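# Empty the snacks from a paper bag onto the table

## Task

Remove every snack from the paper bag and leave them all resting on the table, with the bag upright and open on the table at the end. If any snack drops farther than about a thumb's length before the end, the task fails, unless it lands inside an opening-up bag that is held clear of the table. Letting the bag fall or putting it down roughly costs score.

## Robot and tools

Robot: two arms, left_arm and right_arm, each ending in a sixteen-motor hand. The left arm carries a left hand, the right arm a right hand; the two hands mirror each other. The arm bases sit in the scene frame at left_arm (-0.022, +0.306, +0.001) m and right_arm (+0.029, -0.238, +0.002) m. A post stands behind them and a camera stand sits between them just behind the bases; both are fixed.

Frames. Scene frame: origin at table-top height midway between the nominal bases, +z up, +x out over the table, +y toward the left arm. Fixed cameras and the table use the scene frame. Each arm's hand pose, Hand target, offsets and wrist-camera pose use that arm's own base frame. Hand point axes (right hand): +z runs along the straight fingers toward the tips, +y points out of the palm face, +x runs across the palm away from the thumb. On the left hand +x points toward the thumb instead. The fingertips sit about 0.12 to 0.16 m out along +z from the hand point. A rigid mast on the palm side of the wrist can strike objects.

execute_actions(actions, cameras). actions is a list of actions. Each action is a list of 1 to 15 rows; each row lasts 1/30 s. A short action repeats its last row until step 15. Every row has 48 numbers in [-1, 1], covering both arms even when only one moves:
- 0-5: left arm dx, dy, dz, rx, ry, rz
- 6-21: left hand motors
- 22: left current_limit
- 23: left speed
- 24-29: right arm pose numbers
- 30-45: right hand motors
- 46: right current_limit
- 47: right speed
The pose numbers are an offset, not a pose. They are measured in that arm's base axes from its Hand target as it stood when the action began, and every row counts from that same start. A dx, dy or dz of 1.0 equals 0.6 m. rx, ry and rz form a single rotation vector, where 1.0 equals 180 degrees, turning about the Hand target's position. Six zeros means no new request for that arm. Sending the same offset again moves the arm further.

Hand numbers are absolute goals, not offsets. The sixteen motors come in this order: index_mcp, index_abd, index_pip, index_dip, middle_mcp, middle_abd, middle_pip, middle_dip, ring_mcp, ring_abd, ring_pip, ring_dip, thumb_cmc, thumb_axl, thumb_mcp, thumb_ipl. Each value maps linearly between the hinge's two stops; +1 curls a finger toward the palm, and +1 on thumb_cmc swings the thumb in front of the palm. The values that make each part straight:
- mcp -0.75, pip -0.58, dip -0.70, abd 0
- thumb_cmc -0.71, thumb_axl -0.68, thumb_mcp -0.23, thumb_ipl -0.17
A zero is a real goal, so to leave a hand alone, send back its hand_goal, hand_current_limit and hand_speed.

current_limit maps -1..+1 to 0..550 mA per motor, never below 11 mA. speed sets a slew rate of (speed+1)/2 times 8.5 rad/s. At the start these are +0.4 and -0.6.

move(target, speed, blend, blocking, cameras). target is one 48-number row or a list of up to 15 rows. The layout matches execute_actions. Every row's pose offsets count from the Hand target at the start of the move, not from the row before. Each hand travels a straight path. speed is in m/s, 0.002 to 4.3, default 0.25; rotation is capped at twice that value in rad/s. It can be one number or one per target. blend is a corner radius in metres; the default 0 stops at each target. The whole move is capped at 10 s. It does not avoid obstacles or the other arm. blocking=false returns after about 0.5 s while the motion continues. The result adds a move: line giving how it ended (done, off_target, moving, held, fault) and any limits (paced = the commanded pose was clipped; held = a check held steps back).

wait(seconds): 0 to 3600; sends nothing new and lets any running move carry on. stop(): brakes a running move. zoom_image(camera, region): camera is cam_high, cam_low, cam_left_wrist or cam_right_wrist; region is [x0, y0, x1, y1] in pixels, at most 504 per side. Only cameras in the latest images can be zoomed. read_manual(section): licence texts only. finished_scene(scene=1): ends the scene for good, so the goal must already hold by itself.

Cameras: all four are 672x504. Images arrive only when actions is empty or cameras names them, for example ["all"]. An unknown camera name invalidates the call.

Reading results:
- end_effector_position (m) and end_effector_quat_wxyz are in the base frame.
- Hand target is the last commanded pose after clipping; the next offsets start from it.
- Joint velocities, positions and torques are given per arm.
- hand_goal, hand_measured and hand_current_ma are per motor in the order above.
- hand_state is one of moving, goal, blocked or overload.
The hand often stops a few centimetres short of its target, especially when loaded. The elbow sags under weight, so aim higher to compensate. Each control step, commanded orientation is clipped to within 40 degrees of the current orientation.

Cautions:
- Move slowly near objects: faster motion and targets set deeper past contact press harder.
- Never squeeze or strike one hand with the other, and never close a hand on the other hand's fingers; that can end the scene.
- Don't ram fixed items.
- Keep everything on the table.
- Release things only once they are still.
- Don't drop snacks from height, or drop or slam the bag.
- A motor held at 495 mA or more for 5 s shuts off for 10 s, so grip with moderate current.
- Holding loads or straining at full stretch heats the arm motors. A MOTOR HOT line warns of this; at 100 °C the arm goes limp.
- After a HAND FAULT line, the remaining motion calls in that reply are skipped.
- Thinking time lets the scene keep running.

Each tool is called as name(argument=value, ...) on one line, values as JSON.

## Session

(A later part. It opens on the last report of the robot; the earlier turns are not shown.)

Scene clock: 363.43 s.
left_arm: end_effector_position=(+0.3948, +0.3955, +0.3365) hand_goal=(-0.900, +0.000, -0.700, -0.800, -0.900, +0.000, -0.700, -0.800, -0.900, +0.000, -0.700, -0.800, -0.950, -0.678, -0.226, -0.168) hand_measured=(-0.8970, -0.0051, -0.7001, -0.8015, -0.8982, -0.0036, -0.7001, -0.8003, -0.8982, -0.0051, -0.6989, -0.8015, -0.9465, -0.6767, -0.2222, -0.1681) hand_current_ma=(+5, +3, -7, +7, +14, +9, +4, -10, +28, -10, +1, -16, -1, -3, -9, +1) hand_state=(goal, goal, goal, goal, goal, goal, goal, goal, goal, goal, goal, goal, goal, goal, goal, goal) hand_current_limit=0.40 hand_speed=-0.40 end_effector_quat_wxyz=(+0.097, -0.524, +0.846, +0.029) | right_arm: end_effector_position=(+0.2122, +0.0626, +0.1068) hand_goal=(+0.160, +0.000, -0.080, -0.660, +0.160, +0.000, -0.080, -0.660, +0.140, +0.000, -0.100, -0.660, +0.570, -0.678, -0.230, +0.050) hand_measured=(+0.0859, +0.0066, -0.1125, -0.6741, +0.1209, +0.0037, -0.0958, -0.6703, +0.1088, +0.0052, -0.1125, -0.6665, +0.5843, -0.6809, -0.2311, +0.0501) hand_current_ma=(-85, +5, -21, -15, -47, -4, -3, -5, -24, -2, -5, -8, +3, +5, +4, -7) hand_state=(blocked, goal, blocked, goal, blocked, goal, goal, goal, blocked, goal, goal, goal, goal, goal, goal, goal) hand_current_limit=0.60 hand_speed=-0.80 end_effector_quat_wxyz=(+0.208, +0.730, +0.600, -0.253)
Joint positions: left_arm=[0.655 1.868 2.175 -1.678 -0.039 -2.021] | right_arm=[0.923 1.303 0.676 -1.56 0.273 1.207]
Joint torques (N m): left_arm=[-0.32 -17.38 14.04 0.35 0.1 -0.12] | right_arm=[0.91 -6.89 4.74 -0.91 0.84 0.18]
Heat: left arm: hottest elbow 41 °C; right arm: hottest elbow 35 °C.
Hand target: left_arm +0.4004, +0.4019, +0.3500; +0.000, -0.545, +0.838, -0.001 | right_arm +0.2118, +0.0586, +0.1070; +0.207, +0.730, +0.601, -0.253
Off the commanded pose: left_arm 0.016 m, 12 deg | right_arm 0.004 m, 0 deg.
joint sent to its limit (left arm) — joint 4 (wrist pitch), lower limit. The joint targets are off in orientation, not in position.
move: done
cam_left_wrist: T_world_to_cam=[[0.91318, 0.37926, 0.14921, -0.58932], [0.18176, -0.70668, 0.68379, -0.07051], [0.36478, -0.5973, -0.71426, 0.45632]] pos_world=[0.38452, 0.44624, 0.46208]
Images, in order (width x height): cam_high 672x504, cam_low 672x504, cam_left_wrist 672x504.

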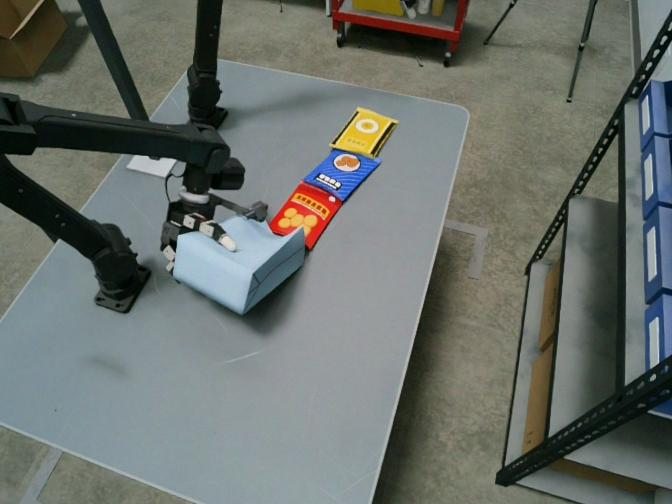

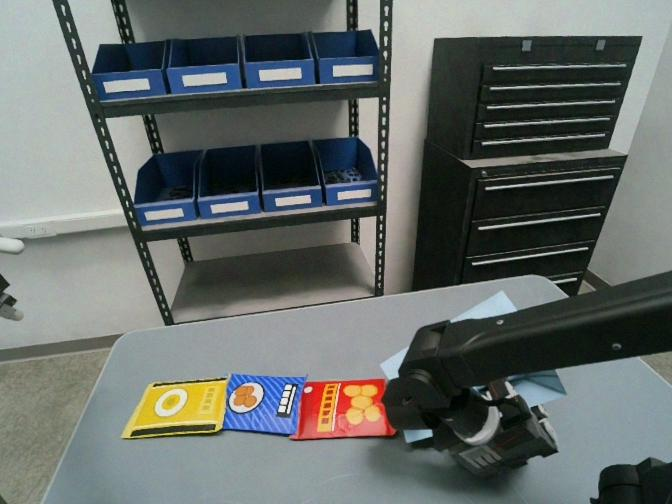

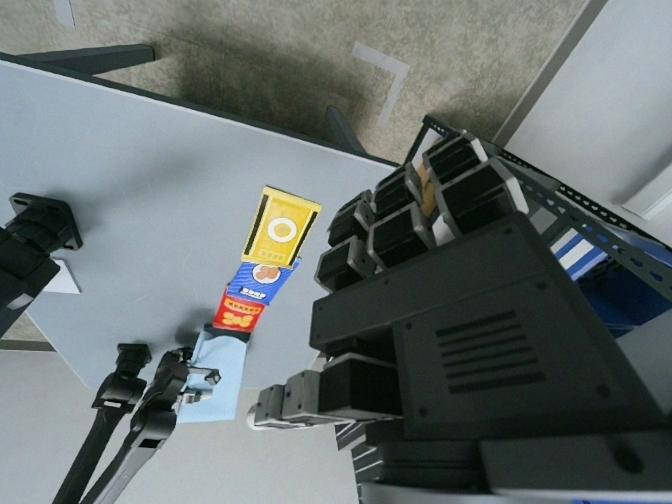

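zoom_image(camera="cam_left_wrist", region=[170, 300, 270, 380])

zoom_image(camera="cam_high", region=[230, 180, 330, 280])

Scaled by 5.040 from the camera's image (finer frame: 960x720).

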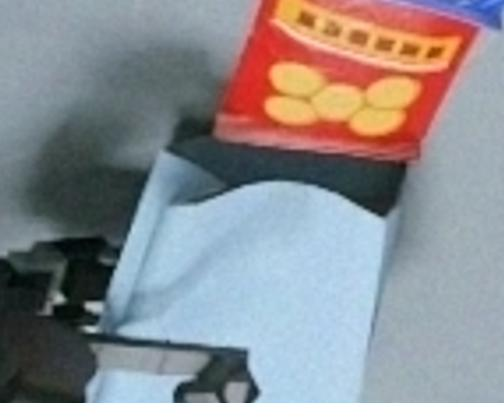

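Scaled by 5.040 from the camera's image (finer frame: 960x720).

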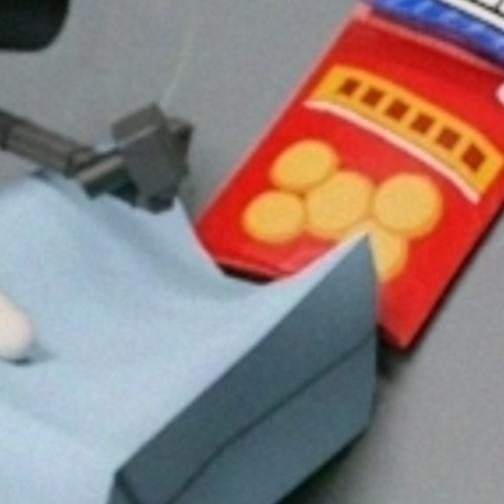

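move(target=[[0,0,0,0,0,0,-0.9,0,-0.7,-0.8,-0.9,0,-0.7,-0.8,-0.9,0,-0.7,-0.8,-0.95,-0.678,-0.226,-0.168,0.4,-0.4,-0.013,-0.065,0.015,0,0,0,0.16,0,-0.08,-0.66,0.16,0,-0.08,-0.66,0.14,0,-0.1,-0.66,0.571,-0.678,-0.21,0.05,0.6,-0.8],[0,0,0,0,0,0,-0.9,0,-0.7,-0.8,-0.9,0,-0.7,-0.8,-0.9,0,-0.7,-0.8,-0.95,-0.678,-0.226,-0.168,0.4,-0.4,0.02,-0.08,0.04,0.0982,-0.0189,0,0.16,0,-0.08,-0.66,0.16,0,-0.08,-0.66,0.14,0,-0.1,-0.66,0.571,-0.678,-0.21,0.05,0.6,-0.8]], speed=0.05, cameras=["cam_left_wrist","cam_high","cam_low"])

zoom_image(camera="cam_left_wrist", region=[100, 180, 340, 440])

zoom_image(camera="cam_high", region=[150, 120, 370, 340])

Scene clock: 380.20 s.
left_arm: end_effector_position=(+0.3948, +0.3955, +0.3365) hand_goal=(-0.900, +0.000, -0.700, -0.800, -0.900, +0.000, -0.700, -0.800, -0.900, +0.000, -0.700, -0.800, -0.950, -0.678, -0.226, -0.168) hand_measured=(-0.8970, -0.0036, -0.7001, -0.8003, -0.8982, -0.0051, -0.7001, -0.8003, -0.8970, -0.0051, -0.7001, -0.8003, -0.9465, -0.6777, -0.2232, -0.1672) hand_current_ma=(+10, -4, -5, -1, +6, +13, -12, +3, -7, +10, -1, -13, -32, -13, -9, -9) hand_state=(goal, goal, goal, goal, goal, goal, goal, goal, goal, goal, goal, goal, goal, goal, goal, goal) hand_current_limit=0.40 hand_speed=-0.40 end_effector_quat_wxyz=(+0.097, -0.524, +0.846, +0.029) | right_arm: end_effector_position=(+0.2208, +0.0095, +0.1290) hand_goal=(+0.160, +0.000, -0.080, -0.660, +0.160, +0.000, -0.080, -0.660, +0.140, +0.000, -0.100, -0.660, +0.570, -0.678, -0.210, +0.050) hand_measured=(+0.0859, +0.0081, -0.1112, -0.6729, +0.1209, +0.0037, -0.0958, -0.6690, +0.1100, +0.0052, -0.1125, -0.6652, +0.5843, -0.6809, -0.2203, +0.0501) hand_current_ma=(-92, +1, -21, -17, -44, -2, -1, +5, -27, -1, -3, -6, -1, +2, -3, +0) hand_state=(blocked, goal, blocked, goal, blocked, goal, goal, goal, blocked, goal, goal, goal, goal, goal, goal, goal) hand_current_limit=0.60 hand_speed=-0.80 end_effector_quat_wxyz=(+0.112, +0.758, +0.625, -0.145)
Joint positions: left_arm=[0.655 1.868 2.175 -1.678 -0.039 -2.021] | right_arm=[0.609 0.919 0.605 -1.535 0.245 0.835]
Joint torques (N m): left_arm=[-0.44 -17.61 13.98 0.27 0.1 -0.11] | right_arm=[0.67 -3.19 7.43 0.25 0.51 0.1]
Heat: left arm: hottest elbow 41 °C; right arm: hottest elbow 34 °C.
Hand target: left_arm +0.4004, +0.4019, +0.3500; +0.000, -0.545, +0.838, -0.001 | right_arm +0.2239, +0.0107, +0.1311; +0.110, +0.760, +0.626, -0.136
Off the commanded pose: left_arm 0.016 m, 12 deg | right_arm 0.004 m, 1 deg.
joint sent to its limit (left arm) — joint 4 (wrist pitch), lower limit. The joint targets are off in orientation, not in position.
move: done
cam_left_wrist: T_world_to_cam=[[0.91318, 0.37926, 0.14921, -0.58932], [0.18176, -0.70668, 0.68379, -0.07051], [0.36478, -0.5973, -0.71426, 0.45632]] pos_world=[0.38452, 0.44624, 0.46208]
Images, in order (width x height): cam_high 672x504, cam_low 672x504, cam_left_wrist 672x504.

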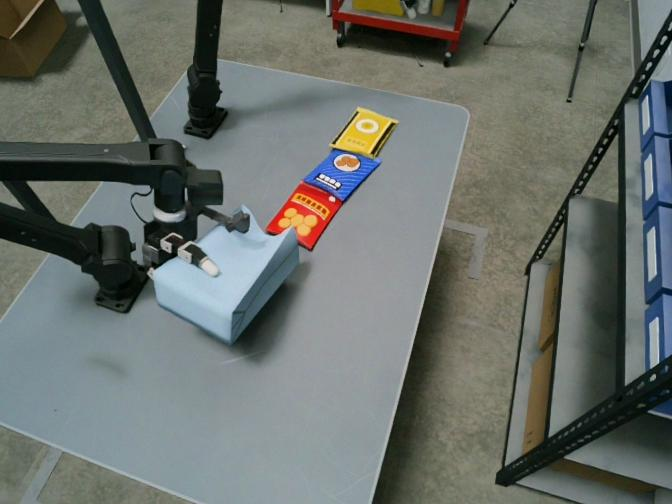

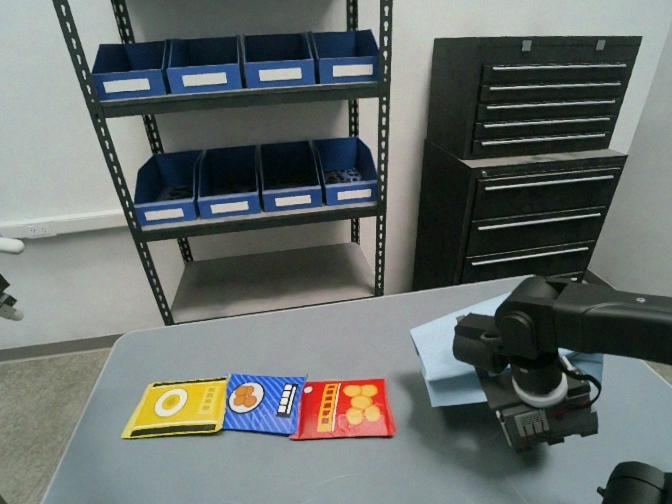

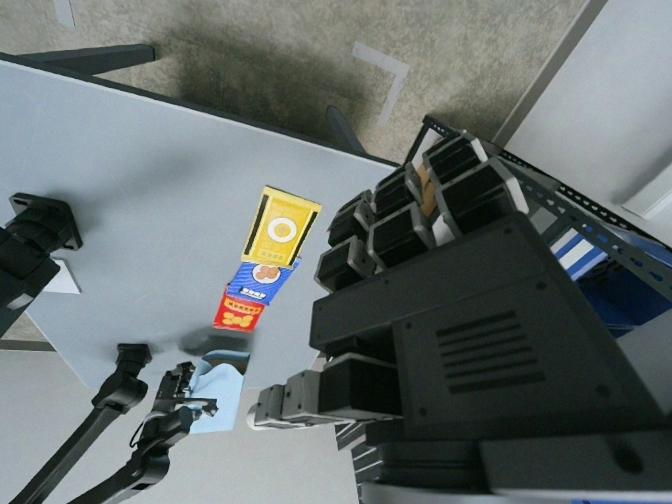

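Scaled by 1.938 from the camera's image (finer frame: 960x720).

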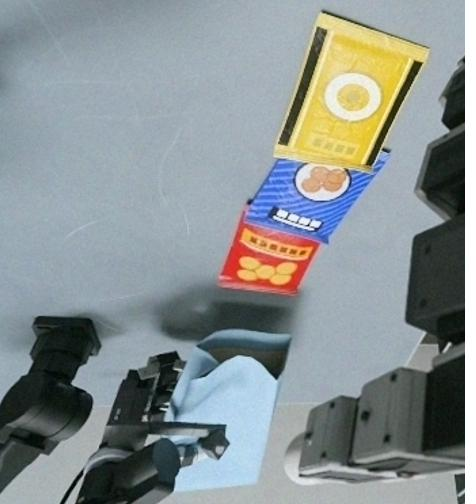

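Scaled by 2.291 from the camera's image (finer frame: 960x720).

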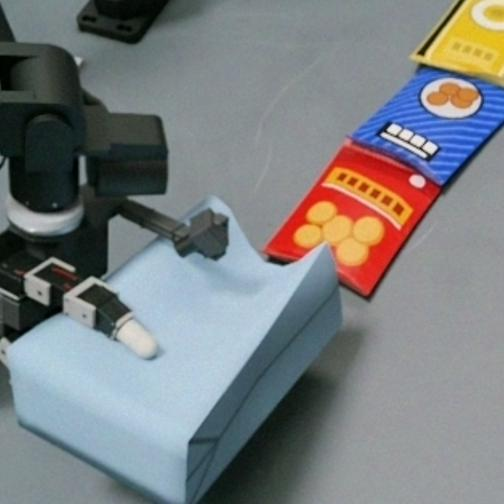

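zoom_image(camera="cam_left_wrist", region=[170, 330, 270, 410])

Scaled by 5.040 from the camera's image (finer frame: 960x720).

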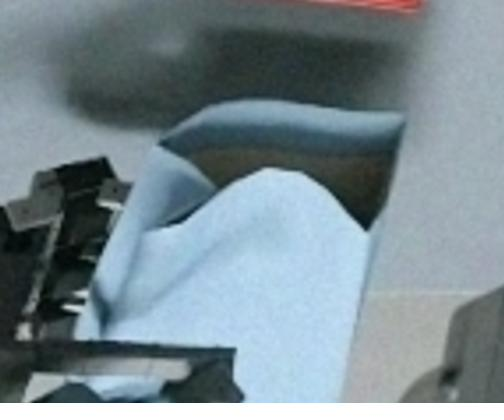

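move(target=[[0,0,0,0,0,0,-0.9,0,-0.7,-0.8,-0.9,0,-0.7,-0.8,-0.9,0,-0.7,-0.8,-0.95,-0.678,-0.226,-0.168,0.4,-0.4,0.2268,-0.018,0.0065,0.1102,-0.0212,0,0.14,0,-0.09,-0.67,0.14,0,-0.09,-0.67,0.14,0,-0.1,-0.66,0.571,-0.678,-0.18,0.05,0.5,-0.8]], speed=0.08, cameras=["cam_high","cam_low"])

zoom_image(camera="cam_high", region=[150, 120, 370, 340])

Scene clock: 388.17 s.
left_arm: end_effector_position=(+0.3948, +0.3955, +0.3365) hand_goal=(-0.900, +0.000, -0.700, -0.800, -0.900, +0.000, -0.700, -0.800, -0.900, +0.000, -0.700, -0.800, -0.950, -0.678, -0.226, -0.168) hand_measured=(-0.8970, -0.0036, -0.7001, -0.8015, -0.8982, -0.0036, -0.7001, -0.8003, -0.8970, -0.0065, -0.7001, -0.8015, -0.9465, -0.6767, -0.2222, -0.1672) hand_current_ma=(-4, +17, +8, -12, +20, -10, -7, +8, -9, -6, +5, -6, -12, +7, +0, -2) hand_state=(goal, goal, goal, goal, goal, goal, goal, goal, goal, goal, goal, goal, goal, goal, goal, goal) hand_current_limit=0.40 hand_speed=-0.40 end_effector_quat_wxyz=(+0.097, -0.524, +0.846, +0.029) | right_arm: end_effector_position=(+0.3330, -0.0028, +0.1126) hand_goal=(+0.140, +0.000, -0.090, -0.670, +0.140, +0.000, -0.090, -0.670, +0.140, +0.000, -0.100, -0.660, +0.570, -0.678, -0.180, +0.050) hand_measured=(+0.0859, +0.0066, -0.1112, -0.6754, +0.1172, +0.0037, -0.0971, -0.6703, +0.1088, +0.0052, -0.1125, -0.6665, +0.5843, -0.6809, -0.1935, +0.0501) hand_current_ma=(-54, +7, -17, -10, -28, -3, -1, +7, -26, -1, -6, -6, +0, +9, -8, -6) hand_state=(blocked, goal, blocked, goal, blocked, goal, goal, goal, blocked, goal, goal, goal, goal, goal, goal, goal) hand_current_limit=0.50 hand_speed=-0.80 end_effector_quat_wxyz=(-0.016, +0.773, +0.634, -0.028)
Joint positions: left_arm=[0.655 1.868 2.175 -1.678 -0.039 -2.021] | right_arm=[0.144 1.114 0.75 -1.27 0.002 0.34]
Joint torques (N m): left_arm=[-0.38 -17.32 13.98 0.28 0.09 -0.12] | right_arm=[0.62 -5.07 11.51 0.88 0.08 -0.02]
Heat: left arm: hottest elbow 41 °C; right arm: hottest elbow 35 °C.
Hand target: left_arm +0.4004, +0.4019, +0.3500; +0.000, -0.545, +0.838, -0.001 | right_arm +0.3599, -0.0002, +0.1348; -0.002, +0.772, +0.636, -0.001
Off the commanded pose: left_arm 0.016 m, 12 deg | right_arm 0.035 m, 4 deg.
joint sent to its limit (left arm) — joint 4 (wrist pitch), lower limit. The joint targets are off in orientation, not in position.
move: off_target (right_arm)

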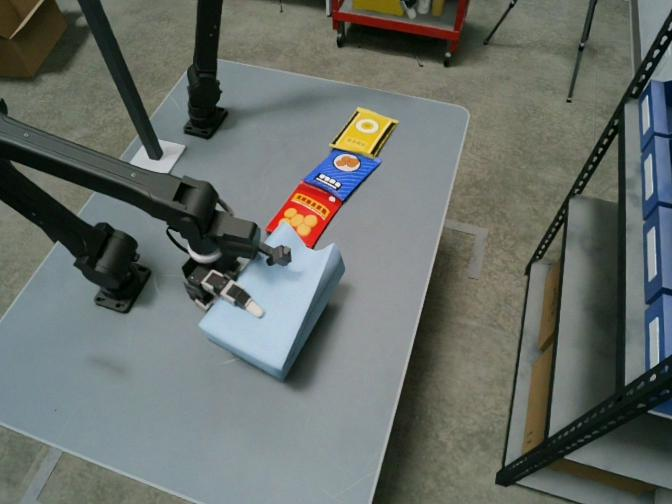

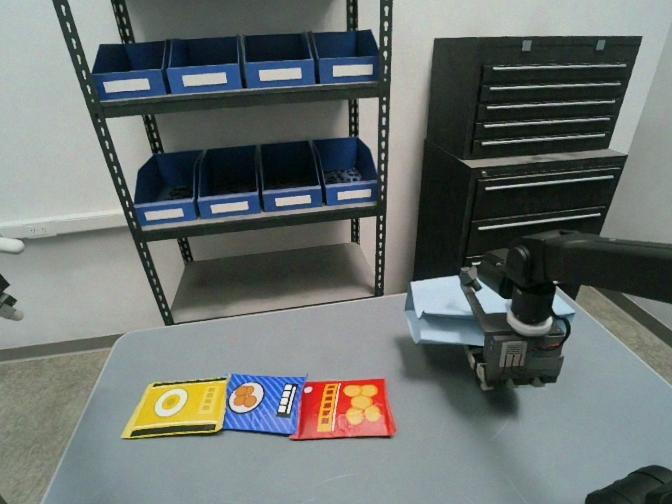

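Scaled by 2.291 from the camera's image (finer frame: 960x720).

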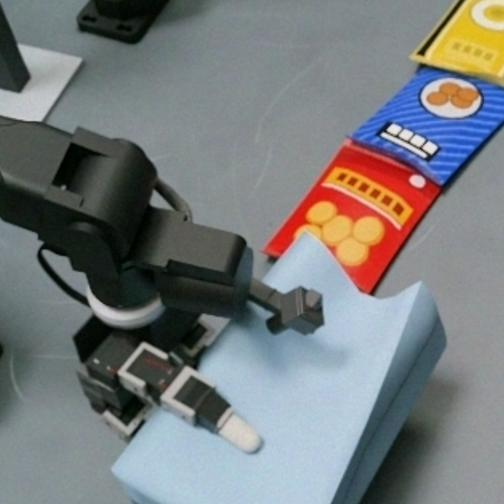

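move(target=[[0,0,0,0,0,0,-0.9,0,-0.7,-0.8,-0.9,0,-0.7,-0.8,-0.9,0,-0.7,-0.8,-0.95,-0.678,-0.226,-0.168,0.4,-0.4,0.1668,0.0,0.01,0,0,-0.3556,0.14,0,-0.09,-0.67,0.14,0,-0.09,-0.67,0.14,0,-0.1,-0.66,0.571,-0.678,-0.18,0.05,0.5,-0.8]], speed=0.08, cameras=["cam_high","cam_low"])

zoom_image(camera="cam_high", region=[180, 160, 440, 420])

Scene clock: 397.60 s.
left_arm: end_effector_position=(+0.3948, +0.3955, +0.3365) hand_goal=(-0.900, +0.000, -0.700, -0.800, -0.900, +0.000, -0.700, -0.800, -0.900, +0.000, -0.700, -0.800, -0.950, -0.678, -0.226, -0.168) hand_measured=(-0.8970, -0.0036, -0.7014, -0.8003, -0.8970, -0.0036, -0.7001, -0.8003, -0.8970, -0.0051, -0.7001, -0.8015, -0.9465, -0.6767, -0.2222, -0.1672) hand_current_ma=(+6, -11, -16, +7, +4, +7, -15, +9, +10, -6, +6, -18, -20, -9, +5, +5) hand_state=(goal, goal, goal, goal, goal, goal, goal, goal, goal, goal, goal, goal, goal, goal, goal, goal) hand_current_limit=0.40 hand_speed=-0.40 end_effector_quat_wxyz=(+0.097, -0.524, +0.846, +0.029) | right_arm: end_effector_position=(+0.4406, -0.0013, +0.1252) hand_goal=(+0.140, +0.000, -0.090, -0.670, +0.140, +0.000, -0.090, -0.670, +0.140, +0.000, -0.100, -0.660, +0.570, -0.678, -0.180, +0.050) hand_measured=(+0.0847, +0.0066, -0.1112, -0.6741, +0.1172, +0.0023, -0.0971, -0.6703, +0.1100, +0.0052, -0.1125, -0.6665, +0.5843, -0.6809, -0.1935, +0.0501) hand_current_ma=(-54, +9, -14, -11, -22, -4, +2, +6, -24, -5, -4, -3, +3, +7, -9, -6) hand_state=(blocked, goal, blocked, goal, blocked, goal, goal, goal, blocked, goal, goal, goal, goal, goal, goal, goal) hand_current_limit=0.50 hand_speed=-0.80 end_effector_quat_wxyz=(-0.001, +0.990, +0.140, -0.019)
Joint positions: left_arm=[0.655 1.868 2.175 -1.678 -0.039 -2.021] | right_arm=[0.195 1.596 1.235 -1.247 -0.003 1.484]
Joint torques (N m): left_arm=[-0.44 -17.55 13.96 0.29 0.1 -0.11] | right_arm=[0.91 -11.63 11.25 -0.14 0.42 0.16]
Heat: left arm: hottest elbow 41 °C; right arm: hottest elbow 36 °C.
Hand target: left_arm +0.4004, +0.4019, +0.3500; +0.000, -0.545, +0.838, -0.001 | right_arm +0.4600, -0.0002, +0.1408; -0.002, +0.991, +0.131, +0.000
Off the commanded pose: left_arm 0.016 m, 12 deg | right_arm 0.025 m, 3 deg.
joint sent to its limit (left arm) — joint 4 (wrist pitch), lower limit. The joint targets are off in orientation, not in position.
move: off_target (right_arm)

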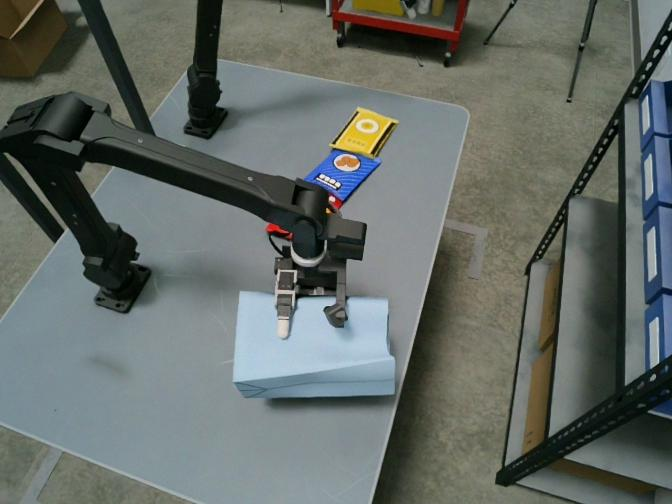

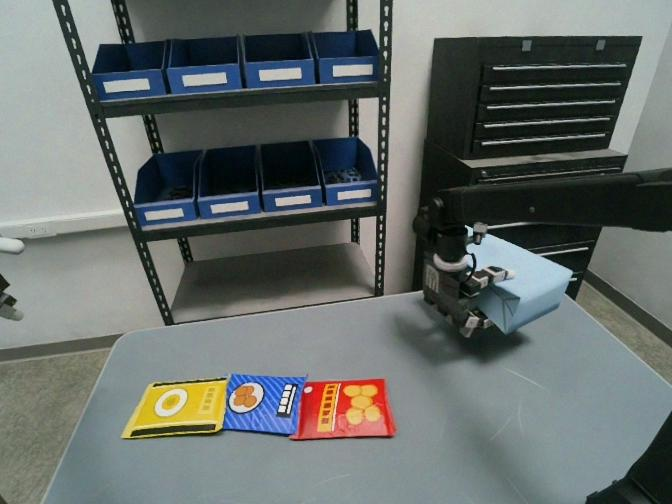

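Scaled by 1.938 from the camera's image (finer frame: 960x720).

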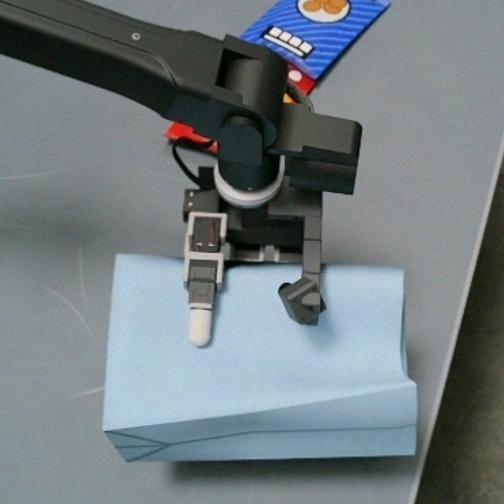

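move(target=[[0,0,0,0,0,0,-0.9,0,-0.7,-0.8,-0.9,0,-0.7,-0.8,-0.9,0,-0.7,-0.8,-0.95,-0.678,-0.226,-0.168,0.4,-0.4,0.001,0.0,0.0,0,0,0,0.14,0,-0.09,-0.67,0.14,0,-0.09,-0.67,0.14,0,-0.1,-0.66,0.571,-0.678,-0.08,0.08,0.4,-0.8],[0,0,0,0,0,0,-0.9,0,-0.7,-0.8,-0.9,0,-0.7,-0.8,-0.9,0,-0.7,-0.8,-0.95,-0.678,-0.226,-0.168,0.4,-0.4,0.07,0.018,-0.03,0.03,-0.1112,0,0.14,0,-0.09,-0.67,0.14,0,-0.09,-0.67,0.14,0,-0.1,-0.66,0.571,-0.678,-0.08,0.08,0.4,-0.8]], speed=0.07, cameras=["cam_high","cam_low"])

zoom_image(camera="cam_high", region=[180, 160, 440, 420])

zoom_image(camera="cam_low", region=[392, 180, 672, 380])

Scene clock: 404.97 s.
left_arm: end_effector_position=(+0.3948, +0.3955, +0.3365) hand_goal=(-0.900, +0.000, -0.700, -0.800, -0.900, +0.000, -0.700, -0.800, -0.900, +0.000, -0.700, -0.800, -0.950, -0.678, -0.226, -0.168) hand_measured=(-0.8982, -0.0051, -0.7014, -0.7990, -0.8982, -0.0051, -0.7014, -0.8003, -0.8970, -0.0051, -0.6989, -0.8015, -0.9478, -0.6777, -0.2222, -0.1672) hand_current_ma=(+19, +11, +2, +13, -6, -14, -10, +4, +8, +8, -2, -12, -17, +5, +6, -1) hand_state=(goal, goal, goal, goal, goal, goal, goal, goal, goal, goal, goal, goal, goal, goal, goal, goal) hand_current_limit=0.40 hand_speed=-0.40 end_effector_quat_wxyz=(+0.097, -0.524, +0.846, +0.029) | right_arm: end_effector_position=(+0.5031, +0.0144, +0.1170) hand_goal=(+0.140, +0.000, -0.090, -0.670, +0.140, +0.000, -0.090, -0.670, +0.140, +0.000, -0.100, -0.660, +0.570, -0.678, -0.080, +0.080) hand_measured=(+0.0859, +0.0052, -0.1112, -0.6741, +0.1148, -0.0036, -0.0971, -0.6703, +0.1088, +0.0008, -0.1125, -0.6665, +0.5793, -0.6777, -0.1015, +0.0663) hand_current_ma=(-54, +2, -13, -14, -28, -9, +7, +11, -23, -9, -3, -9, +1, +9, -19, -15) hand_state=(blocked, goal, blocked, goal, blocked, goal, goal, goal, blocked, goal, goal, goal, goal, goal, blocked, goal) hand_current_limit=0.40 hand_speed=-0.80 end_effector_quat_wxyz=(-0.023, +0.976, +0.138, +0.167)
Joint positions: left_arm=[0.655 1.868 2.175 -1.678 -0.039 -2.021] | right_arm=[0.192 1.541 1.129 -0.822 -0.029 1.487]
Joint torques (N m): left_arm=[-0.32 -17.44 14.05 0.32 0.1 -0.11] | right_arm=[0.73 -14.27 7.06 1.76 0.3 0.06]
Heat: left arm: hottest elbow 41 °C; right arm: hottest elbow 37 °C.
Hand target: left_arm +0.4004, +0.4019, +0.3500; +0.000, -0.545, +0.838, -0.001 | right_arm +0.5020, +0.0106, +0.1229; -0.026, +0.975, +0.129, +0.179
Off the commanded pose: left_arm 0.016 m, 12 deg | right_arm 0.007 m, 2 deg.
joint sent to its limit (left arm) — joint 4 (wrist pitch), lower limit. The joint targets are off in orientation, not in position.
move: done

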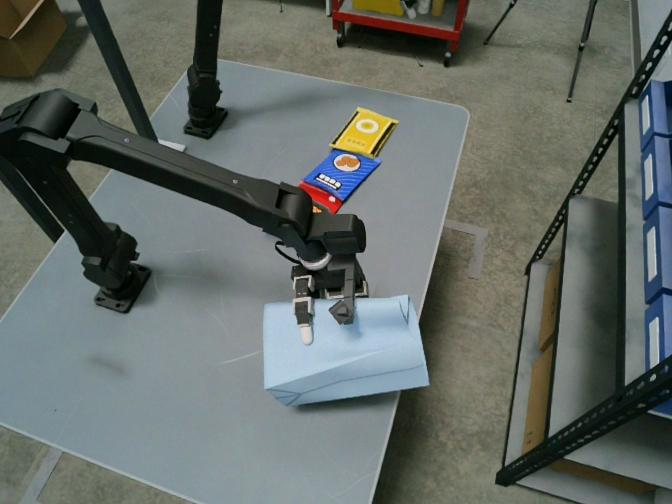

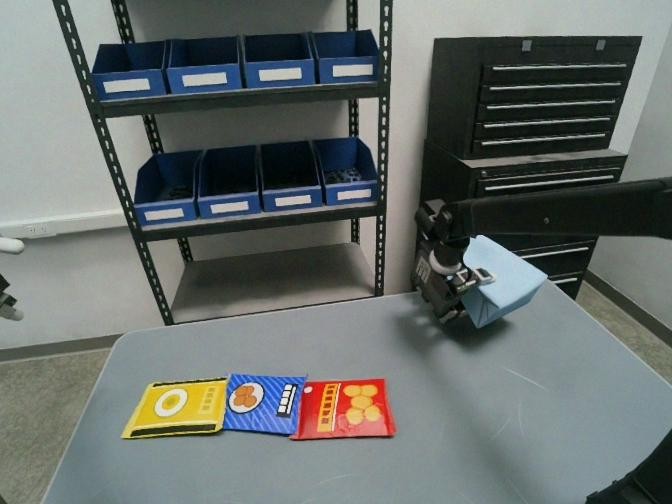

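Scaled by 1.938 from the camera's image (finer frame: 960x720).

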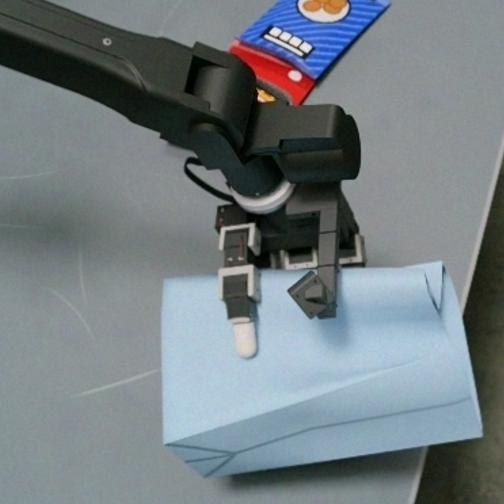

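Scaled by 1.800 from the camera's image (finer frame: 960x720).

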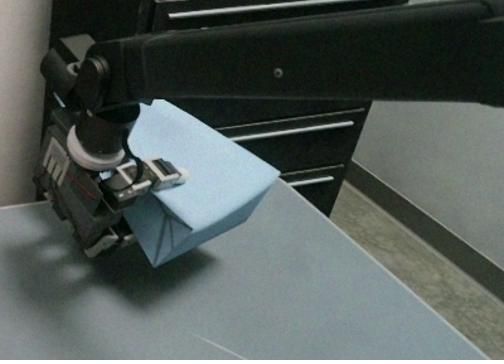

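move(target=[[0,0,0,0,0,0,-0.9,0,-0.7,-0.8,-0.9,0,-0.7,-0.8,-0.9,0,-0.7,-0.8,-0.95,-0.678,-0.226,-0.168,0.4,-0.4,0.0,0.0,-0.03,0.0361,-0.134,0,0.14,0,-0.09,-0.67,0.14,0,-0.09,-0.67,0.14,0,-0.1,-0.66,0.571,-0.678,-0.06,0.08,0.4,-0.8]], speed=0.07, cameras=["cam_high","cam_low"])

zoom_image(camera="cam_high", region=[180, 160, 440, 420])

zoom_image(camera="cam_low", region=[392, 180, 672, 380])

Scene clock: 409.90 s.
left_arm: end_effector_position=(+0.3948, +0.3955, +0.3365) hand_goal=(-0.900, +0.000, -0.700, -0.800, -0.900, +0.000, -0.700, -0.800, -0.900, +0.000, -0.700, -0.800, -0.950, -0.678, -0.226, -0.168) hand_measured=(-0.8982, -0.0051, -0.7001, -0.8003, -0.8970, -0.0036, -0.7001, -0.8003, -0.8970, -0.0051, -0.7001, -0.8015, -0.9478, -0.6777, -0.2232, -0.1681) hand_current_ma=(+3, +6, -2, +21, +22, -21, -2, -10, +9, -10, +8, -9, -25, -18, -7, -7) hand_state=(goal, goal, goal, goal, goal, goal, goal, goal, goal, goal, goal, goal, goal, goal, goal, goal) hand_current_limit=0.40 hand_speed=-0.40 end_effector_quat_wxyz=(+0.097, -0.524, +0.846, +0.029) | right_arm: end_effector_position=(+0.5021, +0.0144, +0.0983) hand_goal=(+0.140, +0.000, -0.090, -0.670, +0.140, +0.000, -0.090, -0.670, +0.140, +0.000, -0.100, -0.660, +0.570, -0.678, -0.060, +0.080) hand_measured=(+0.0859, +0.0023, -0.1112, -0.6741, +0.1148, -0.0080, -0.0971, -0.6703, +0.1100, +0.0008, -0.1125, -0.6665, +0.5705, -0.6777, -0.0876, +0.0663) hand_current_ma=(-54, +4, -15, -12, -29, -6, +4, +4, -22, -10, -4, -7, -10, +8, -29, -10) hand_state=(blocked, goal, blocked, goal, blocked, goal, goal, goal, blocked, goal, goal, goal, goal, goal, blocked, goal) hand_current_limit=0.40 hand_speed=-0.80 end_effector_quat_wxyz=(-0.051, +0.918, +0.129, +0.372)
Joint positions: left_arm=[0.655 1.868 2.175 -1.678 -0.039 -2.021] | right_arm=[0.178 1.396 0.771 -0.177 -0.068 1.497]
Joint torques (N m): left_arm=[-0.38 -17.55 14.02 0.32 0.1 -0.11] | right_arm=[1.03 -11.46 6.91 2.8 0.16 -0.07]
Heat: left arm: hottest elbow 41 °C; right arm: hottest elbow 36 °C.
Hand target: left_arm +0.4004, +0.4019, +0.3500; +0.000, -0.545, +0.838, -0.001 | right_arm +0.5021, +0.0106, +0.1049; -0.053, +0.913, +0.121, +0.386
Off the commanded pose: left_arm 0.016 m, 12 deg | right_arm 0.008 m, 2 deg.
joint sent to its limit (left arm) — joint 4 (wrist pitch), lower limit. The joint targets are off in orientation, not in position.
move: done

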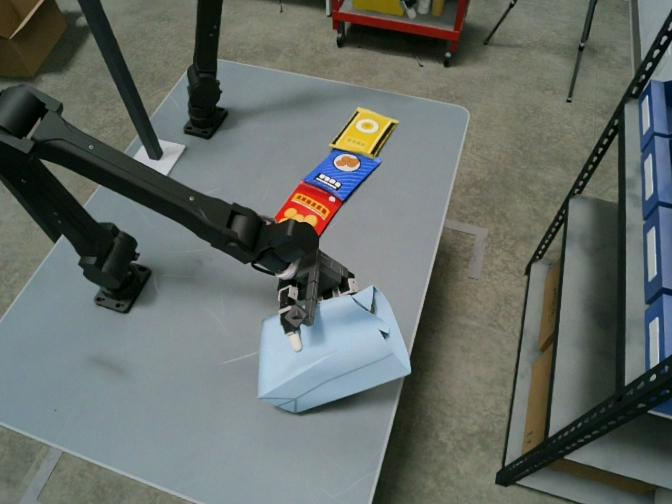

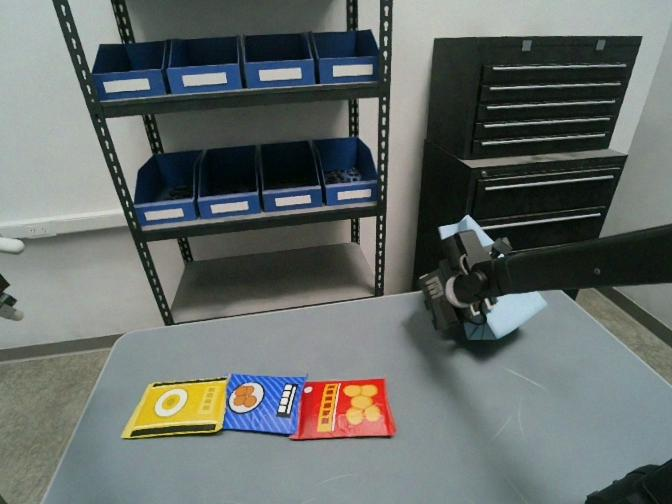

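Scaled by 1.938 from the camera's image (finer frame: 960x720).

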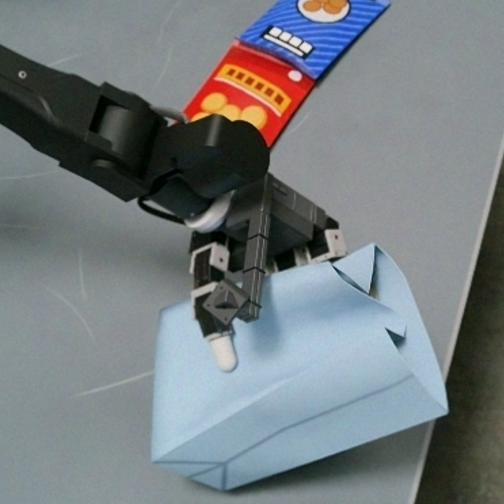

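Scaled by 1.800 from the camera's image (finer frame: 960x720).

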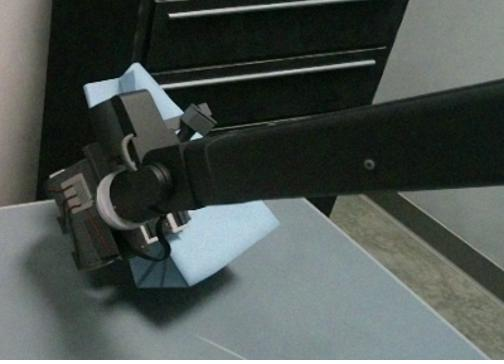

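move(target=[[0,0,0,0,0,0,-0.9,0,-0.7,-0.8,-0.9,0,-0.7,-0.8,-0.9,0,-0.7,-0.8,-0.95,-0.678,-0.226,-0.168,0.4,-0.4,0.0,0.0,-0.03,0.0,0.0,0,0.14,0,-0.09,-0.67,0.14,0,-0.09,-0.67,0.14,0,-0.1,-0.66,0.571,-0.678,-0.06,0.08,0.4,-0.8]], speed=0.04, cameras=["cam_high","cam_low"])

zoom_image(camera="cam_high", region=[230, 260, 430, 430])

zoom_image(camera="cam_low", region=[392, 180, 672, 380])

Scene clock: 412.53 s.
left_arm: end_effector_position=(+0.3948, +0.3955, +0.3365) hand_goal=(-0.900, +0.000, -0.700, -0.800, -0.900, +0.000, -0.700, -0.800, -0.900, +0.000, -0.700, -0.800, -0.950, -0.678, -0.226, -0.168) hand_measured=(-0.8982, -0.0051, -0.6989, -0.8003, -0.8970, -0.0051, -0.7001, -0.8003, -0.8970, -0.0051, -0.6989, -0.8015, -0.9478, -0.6777, -0.2232, -0.1681) hand_current_ma=(+2, +9, -6, +9, +14, -3, -16, -3, -2, +17, +1, +8, -17, -26, -10, -20) hand_state=(goal, goal, goal, goal, goal, goal, goal, goal, goal, goal, goal, goal, goal, goal, goal, goal) hand_current_limit=0.40 hand_speed=-0.40 end_effector_quat_wxyz=(+0.097, -0.524, +0.846, +0.029) | right_arm: end_effector_position=(+0.5028, +0.0145, +0.0931) hand_goal=(+0.140, +0.000, -0.090, -0.670, +0.140, +0.000, -0.090, -0.670, +0.140, +0.000, -0.100, -0.660, +0.570, -0.678, -0.060, +0.080) hand_measured=(+0.0859, +0.0023, -0.1112, -0.6741, +0.1148, -0.0095, -0.0971, -0.6703, +0.1100, +0.0008, -0.1125, -0.6665, +0.5705, -0.6777, -0.0876, +0.0663) hand_current_ma=(-50, +6, -12, -6, -25, -7, +3, +4, -28, -11, -5, +0, -7, +8, -26, -20) hand_state=(blocked, goal, blocked, goal, blocked, goal, goal, goal, blocked, goal, goal, goal, goal, goal, blocked, goal) hand_current_limit=0.40 hand_speed=-0.80 end_effector_quat_wxyz=(-0.051, +0.913, +0.129, +0.385)
Joint positions: left_arm=[0.655 1.868 2.175 -1.678 -0.039 -2.021] | right_arm=[0.178 1.403 0.747 -0.119 -0.068 1.498]
Joint torques (N m): left_arm=[-0.38 -17.61 13.97 0.29 0.11 -0.11] | right_arm=[0.79 -9.23 6.79 2.85 0.15 -0.08]
Heat: left arm: hottest elbow 42 °C; right arm: hottest elbow 36 °C.
Hand target: left_arm +0.4004, +0.4019, +0.3500; +0.000, -0.545, +0.838, -0.001 | right_arm +0.5020, +0.0106, +0.0869; -0.053, +0.913, +0.121, +0.385
Off the commanded pose: left_arm 0.016 m, 12 deg | right_arm 0.007 m, 1 deg.
joint sent to its limit (left arm) — joint 4 (wrist pitch), lower limit. The joint targets are off in orientation, not in position.
move: done

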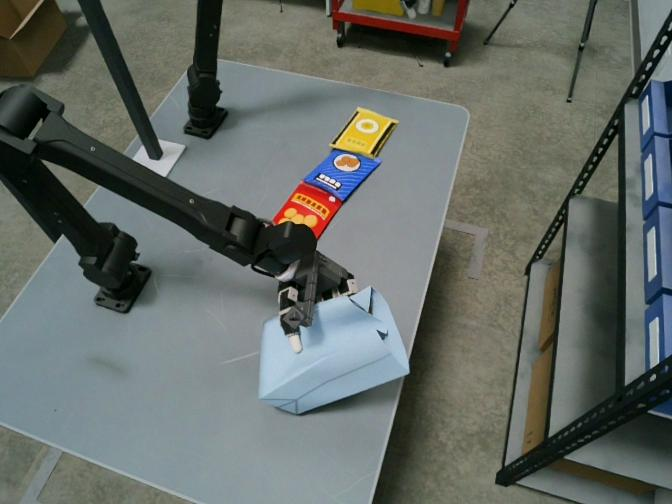

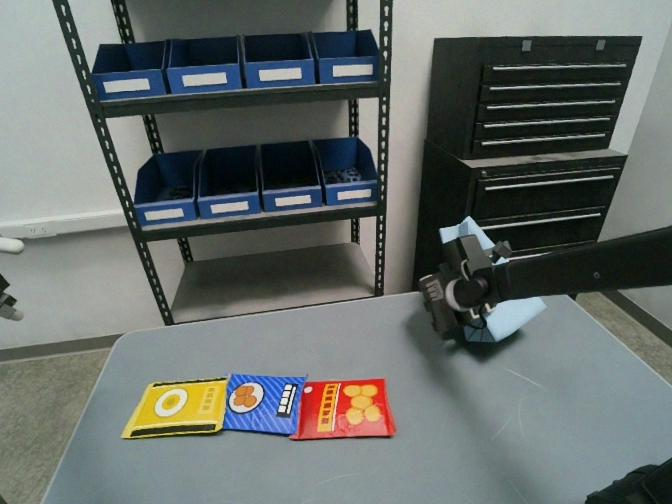

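Scaled by 2.520 from the camera's image (finer frame: 960x720).

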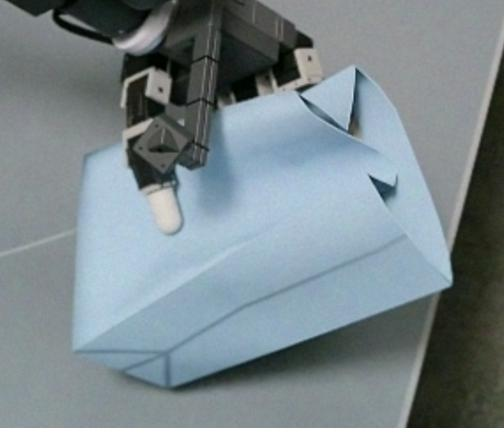

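Scaled by 1.800 from the camera's image (finer frame: 960x720).

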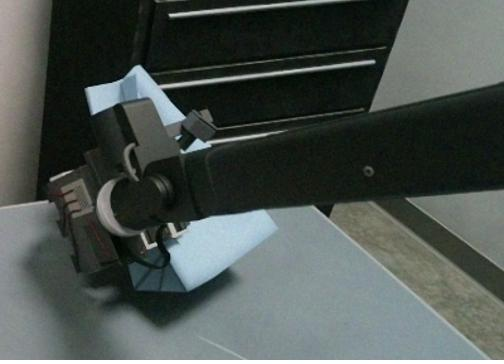

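move(target=[[0,0,0,0,0,0,-0.9,0,-0.7,-0.8,-0.9,0,-0.7,-0.8,-0.9,0,-0.7,-0.8,-0.95,-0.678,-0.226,-0.168,0.4,-0.4,0.0,0.0,-0.025,0.0,0.0,0,0.14,0,-0.09,-0.67,0.14,0,-0.09,-0.67,0.14,0,-0.1,-0.66,0.571,-0.678,-0.06,0.08,0.4,-0.8]], speed=0.03, cameras=["cam_high","cam_low"])

zoom_image(camera="cam_high", region=[230, 260, 430, 430])

zoom_image(camera="cam_low", region=[392, 180, 672, 380])

Scene clock: 415.33 s.
left_arm: end_effector_position=(+0.3948, +0.3955, +0.3365) hand_goal=(-0.900, +0.000, -0.700, -0.800, -0.900, +0.000, -0.700, -0.800, -0.900, +0.000, -0.700, -0.800, -0.950, -0.678, -0.226, -0.168) hand_measured=(-0.8958, -0.0036, -0.7001, -0.8015, -0.8982, -0.0036, -0.7001, -0.8015, -0.8970, -0.0051, -0.7001, -0.8003, -0.9478, -0.6767, -0.2232, -0.1672) hand_current_ma=(+21, +9, +18, +9, +9, -17, -5, +23, +12, -7, +6, -5, +0, -7, +9, -16) hand_state=(goal, goal, goal, goal, goal, goal, goal, goal, goal, goal, goal, goal, goal, goal, goal, goal) hand_current_limit=0.40 hand_speed=-0.40 end_effector_quat_wxyz=(+0.097, -0.524, +0.846, +0.029) | right_arm: end_effector_position=(+0.5028, +0.0145, +0.0773) hand_goal=(+0.140, +0.000, -0.090, -0.670, +0.140, +0.000, -0.090, -0.670, +0.140, +0.000, -0.100, -0.660, +0.570, -0.678, -0.060, +0.080) hand_measured=(+0.0859, +0.0023, -0.1112, -0.6741, +0.1148, -0.0080, -0.0971, -0.6703, +0.1100, +0.0008, -0.1125, -0.6665, +0.5705, -0.6777, -0.0886, +0.0653) hand_current_ma=(-52, +8, -14, -8, -27, -10, +0, +8, -21, -9, -3, -3, -4, +11, -25, -12) hand_state=(blocked, goal, blocked, goal, blocked, goal, goal, goal, blocked, goal, goal, goal, goal, goal, blocked, goal) hand_current_limit=0.40 hand_speed=-0.80 end_effector_quat_wxyz=(-0.052, +0.913, +0.128, +0.384)
Joint positions: left_arm=[0.655 1.868 2.175 -1.678 -0.039 -2.021] | right_arm=[0.178 1.436 0.728 -0.069 -0.068 1.498]
Joint torques (N m): left_arm=[-0.32 -17.55 14 0.29 0.1 -0.12] | right_arm=[0.79 -9.52 6.58 2.8 0.15 -0.08]
Heat: left arm: hottest elbow 42 °C; right arm: hottest elbow 36 °C.
Hand target: left_arm +0.4004, +0.4019, +0.3500; +0.000, -0.545, +0.838, -0.001 | right_arm +0.5020, +0.0106, +0.0719; -0.053, +0.913, +0.121, +0.386
Off the commanded pose: left_arm 0.016 m, 12 deg | right_arm 0.007 m, 1 deg.
joint sent to its limit (left arm) — joint 4 (wrist pitch), lower limit. The joint targets are off in orientation, not in position.
move: done

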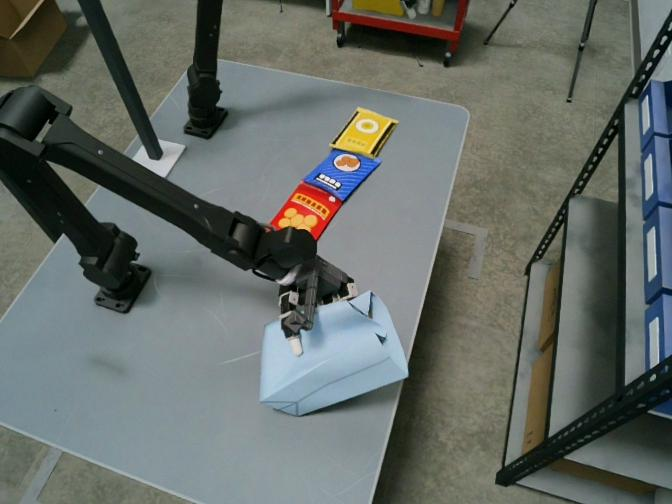

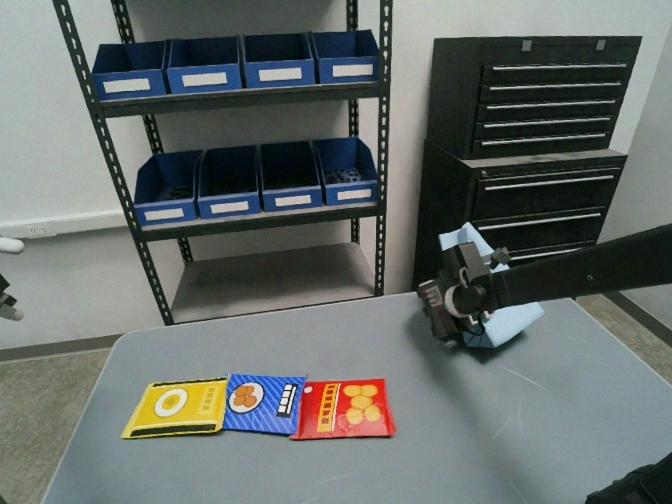

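Scaled by 2.520 from the camera's image (finer frame: 960x720).

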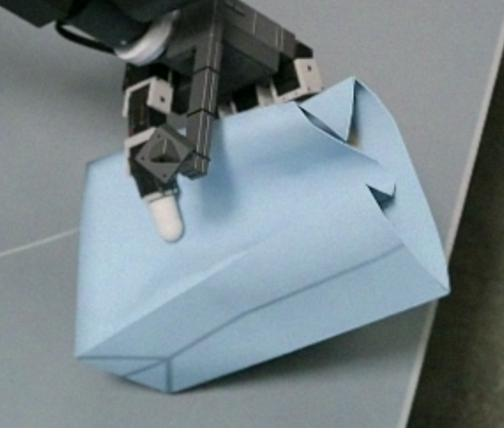

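Scaled by 1.800 from the camera's image (finer frame: 960x720).

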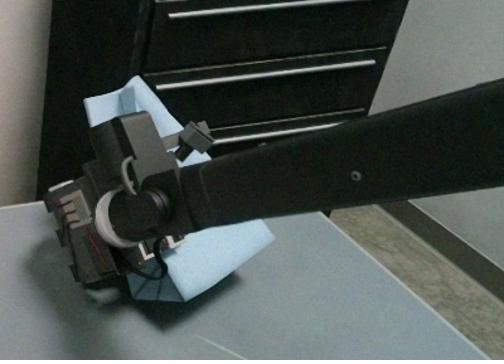

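move(target=[[0,0,0,0,0,0,-0.9,0,-0.7,-0.8,-0.9,0,-0.7,-0.8,-0.9,0,-0.7,-0.8,-0.95,-0.678,-0.226,-0.168,0.4,-0.4,-0.0572,-0.0154,0.07,0.0347,-0.1287,0,0.14,0,-0.09,-0.67,0.14,0,-0.09,-0.67,0.14,0,-0.1,-0.66,0.571,-0.678,-0.04,0.08,0.4,-0.8]], speed=0.06, cameras=["cam_high","cam_low"])

zoom_image(camera="cam_high", region=[210, 250, 410, 430])

zoom_image(camera="cam_low", region=[392, 180, 672, 380])

Scene clock: 422.03 s.
left_arm: end_effector_position=(+0.3948, +0.3955, +0.3365) hand_goal=(-0.900, +0.000, -0.700, -0.800, -0.900, +0.000, -0.700, -0.800, -0.900, +0.000, -0.700, -0.800, -0.950, -0.678, -0.226, -0.168) hand_measured=(-0.8982, -0.0051, -0.7001, -0.8015, -0.8982, -0.0036, -0.7001, -0.7990, -0.8982, -0.0051, -0.6989, -0.8015, -0.9465, -0.6777, -0.2232, -0.1672) hand_current_ma=(+3, -7, -2, +0, -6, +8, -11, -4, -2, +2, +0, -12, -14, +4, -1, -7) hand_state=(goal, goal, goal, goal, goal, goal, goal, goal, goal, goal, goal, goal, goal, goal, goal, goal) hand_current_limit=0.40 hand_speed=-0.40 end_effector_quat_wxyz=(+0.097, -0.524, +0.846, +0.029) | right_arm: end_effector_position=(+0.4689, +0.0050, +0.1072) hand_goal=(+0.140, +0.000, -0.090, -0.670, +0.140, +0.000, -0.090, -0.670, +0.140, +0.000, -0.100, -0.660, +0.570, -0.678, -0.040, +0.080) hand_measured=(+0.0895, +0.0008, -0.1112, -0.6741, +0.1148, -0.0080, -0.0958, -0.6703, +0.1172, -0.0007, -0.1112, -0.6665, +0.5617, -0.6809, -0.0738, +0.0663) hand_current_ma=(-48, +1, -16, -7, -28, -11, +3, +7, -19, -9, -3, -6, -10, +7, -38, -16) hand_state=(blocked, goal, blocked, goal, blocked, goal, goal, goal, blocked, goal, goal, goal, goal, goal, blocked, goal) hand_current_limit=0.40 hand_speed=-0.80 end_effector_quat_wxyz=(-0.076, +0.820, +0.114, +0.555)
Joint positions: left_arm=[0.655 1.868 2.175 -1.678 -0.039 -2.021] | right_arm=[0.153 1.308 0.432 0.492 -0.112 1.522]
Joint torques (N m): left_arm=[-0.44 -17.55 14.02 0.32 0.11 -0.13] | right_arm=[0.67 -8.7 5.96 3.37 0.01 -0.14]
Heat: left arm: hottest elbow 42 °C; right arm: hottest elbow 36 °C.
Hand target: left_arm +0.4004, +0.4019, +0.3500; +0.000, -0.545, +0.838, -0.001 | right_arm +0.4677, +0.0015, +0.1138; -0.077, +0.813, +0.108, +0.567
Off the commanded pose: left_arm 0.016 m, 12 deg | right_arm 0.008 m, 2 deg.
joint sent to its limit (left arm) — joint 4 (wrist pitch), lower limit. The joint targets are off in orientation, not in position.
move: done

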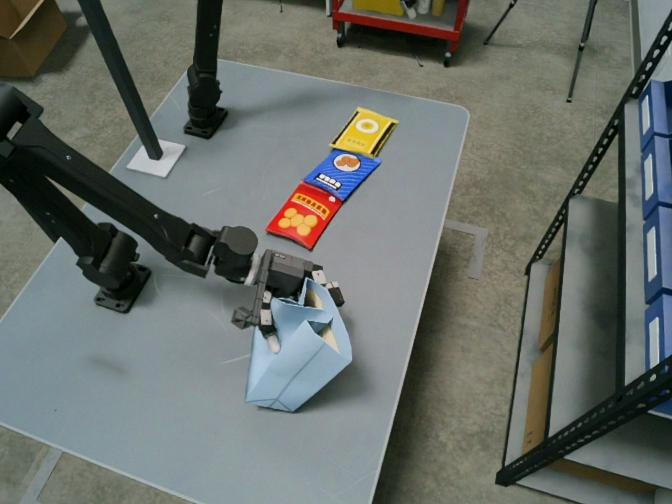

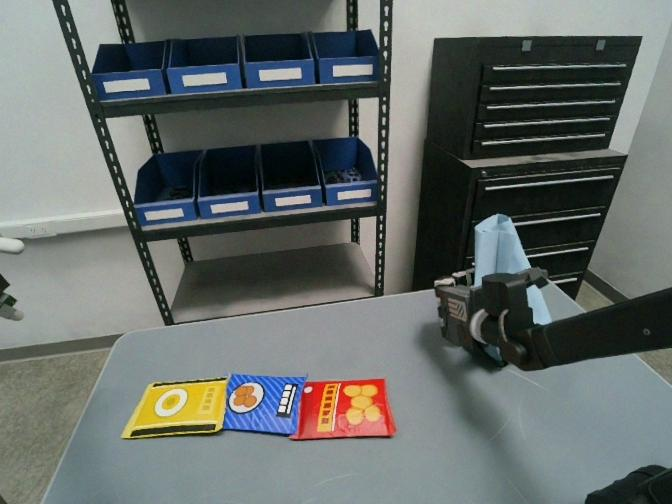

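Scaled by 2.520 from the camera's image (finer frame: 960x720).

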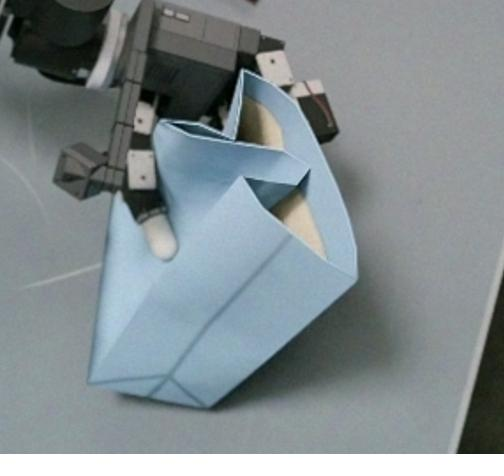

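Scaled by 1.800 from the camera's image (finer frame: 960x720).

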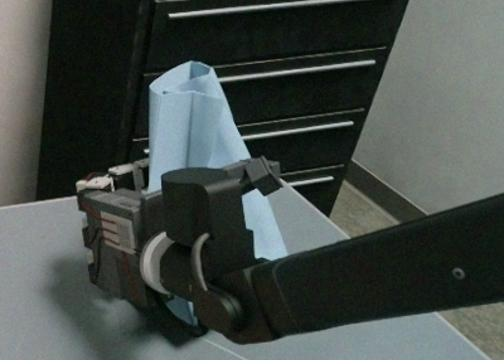

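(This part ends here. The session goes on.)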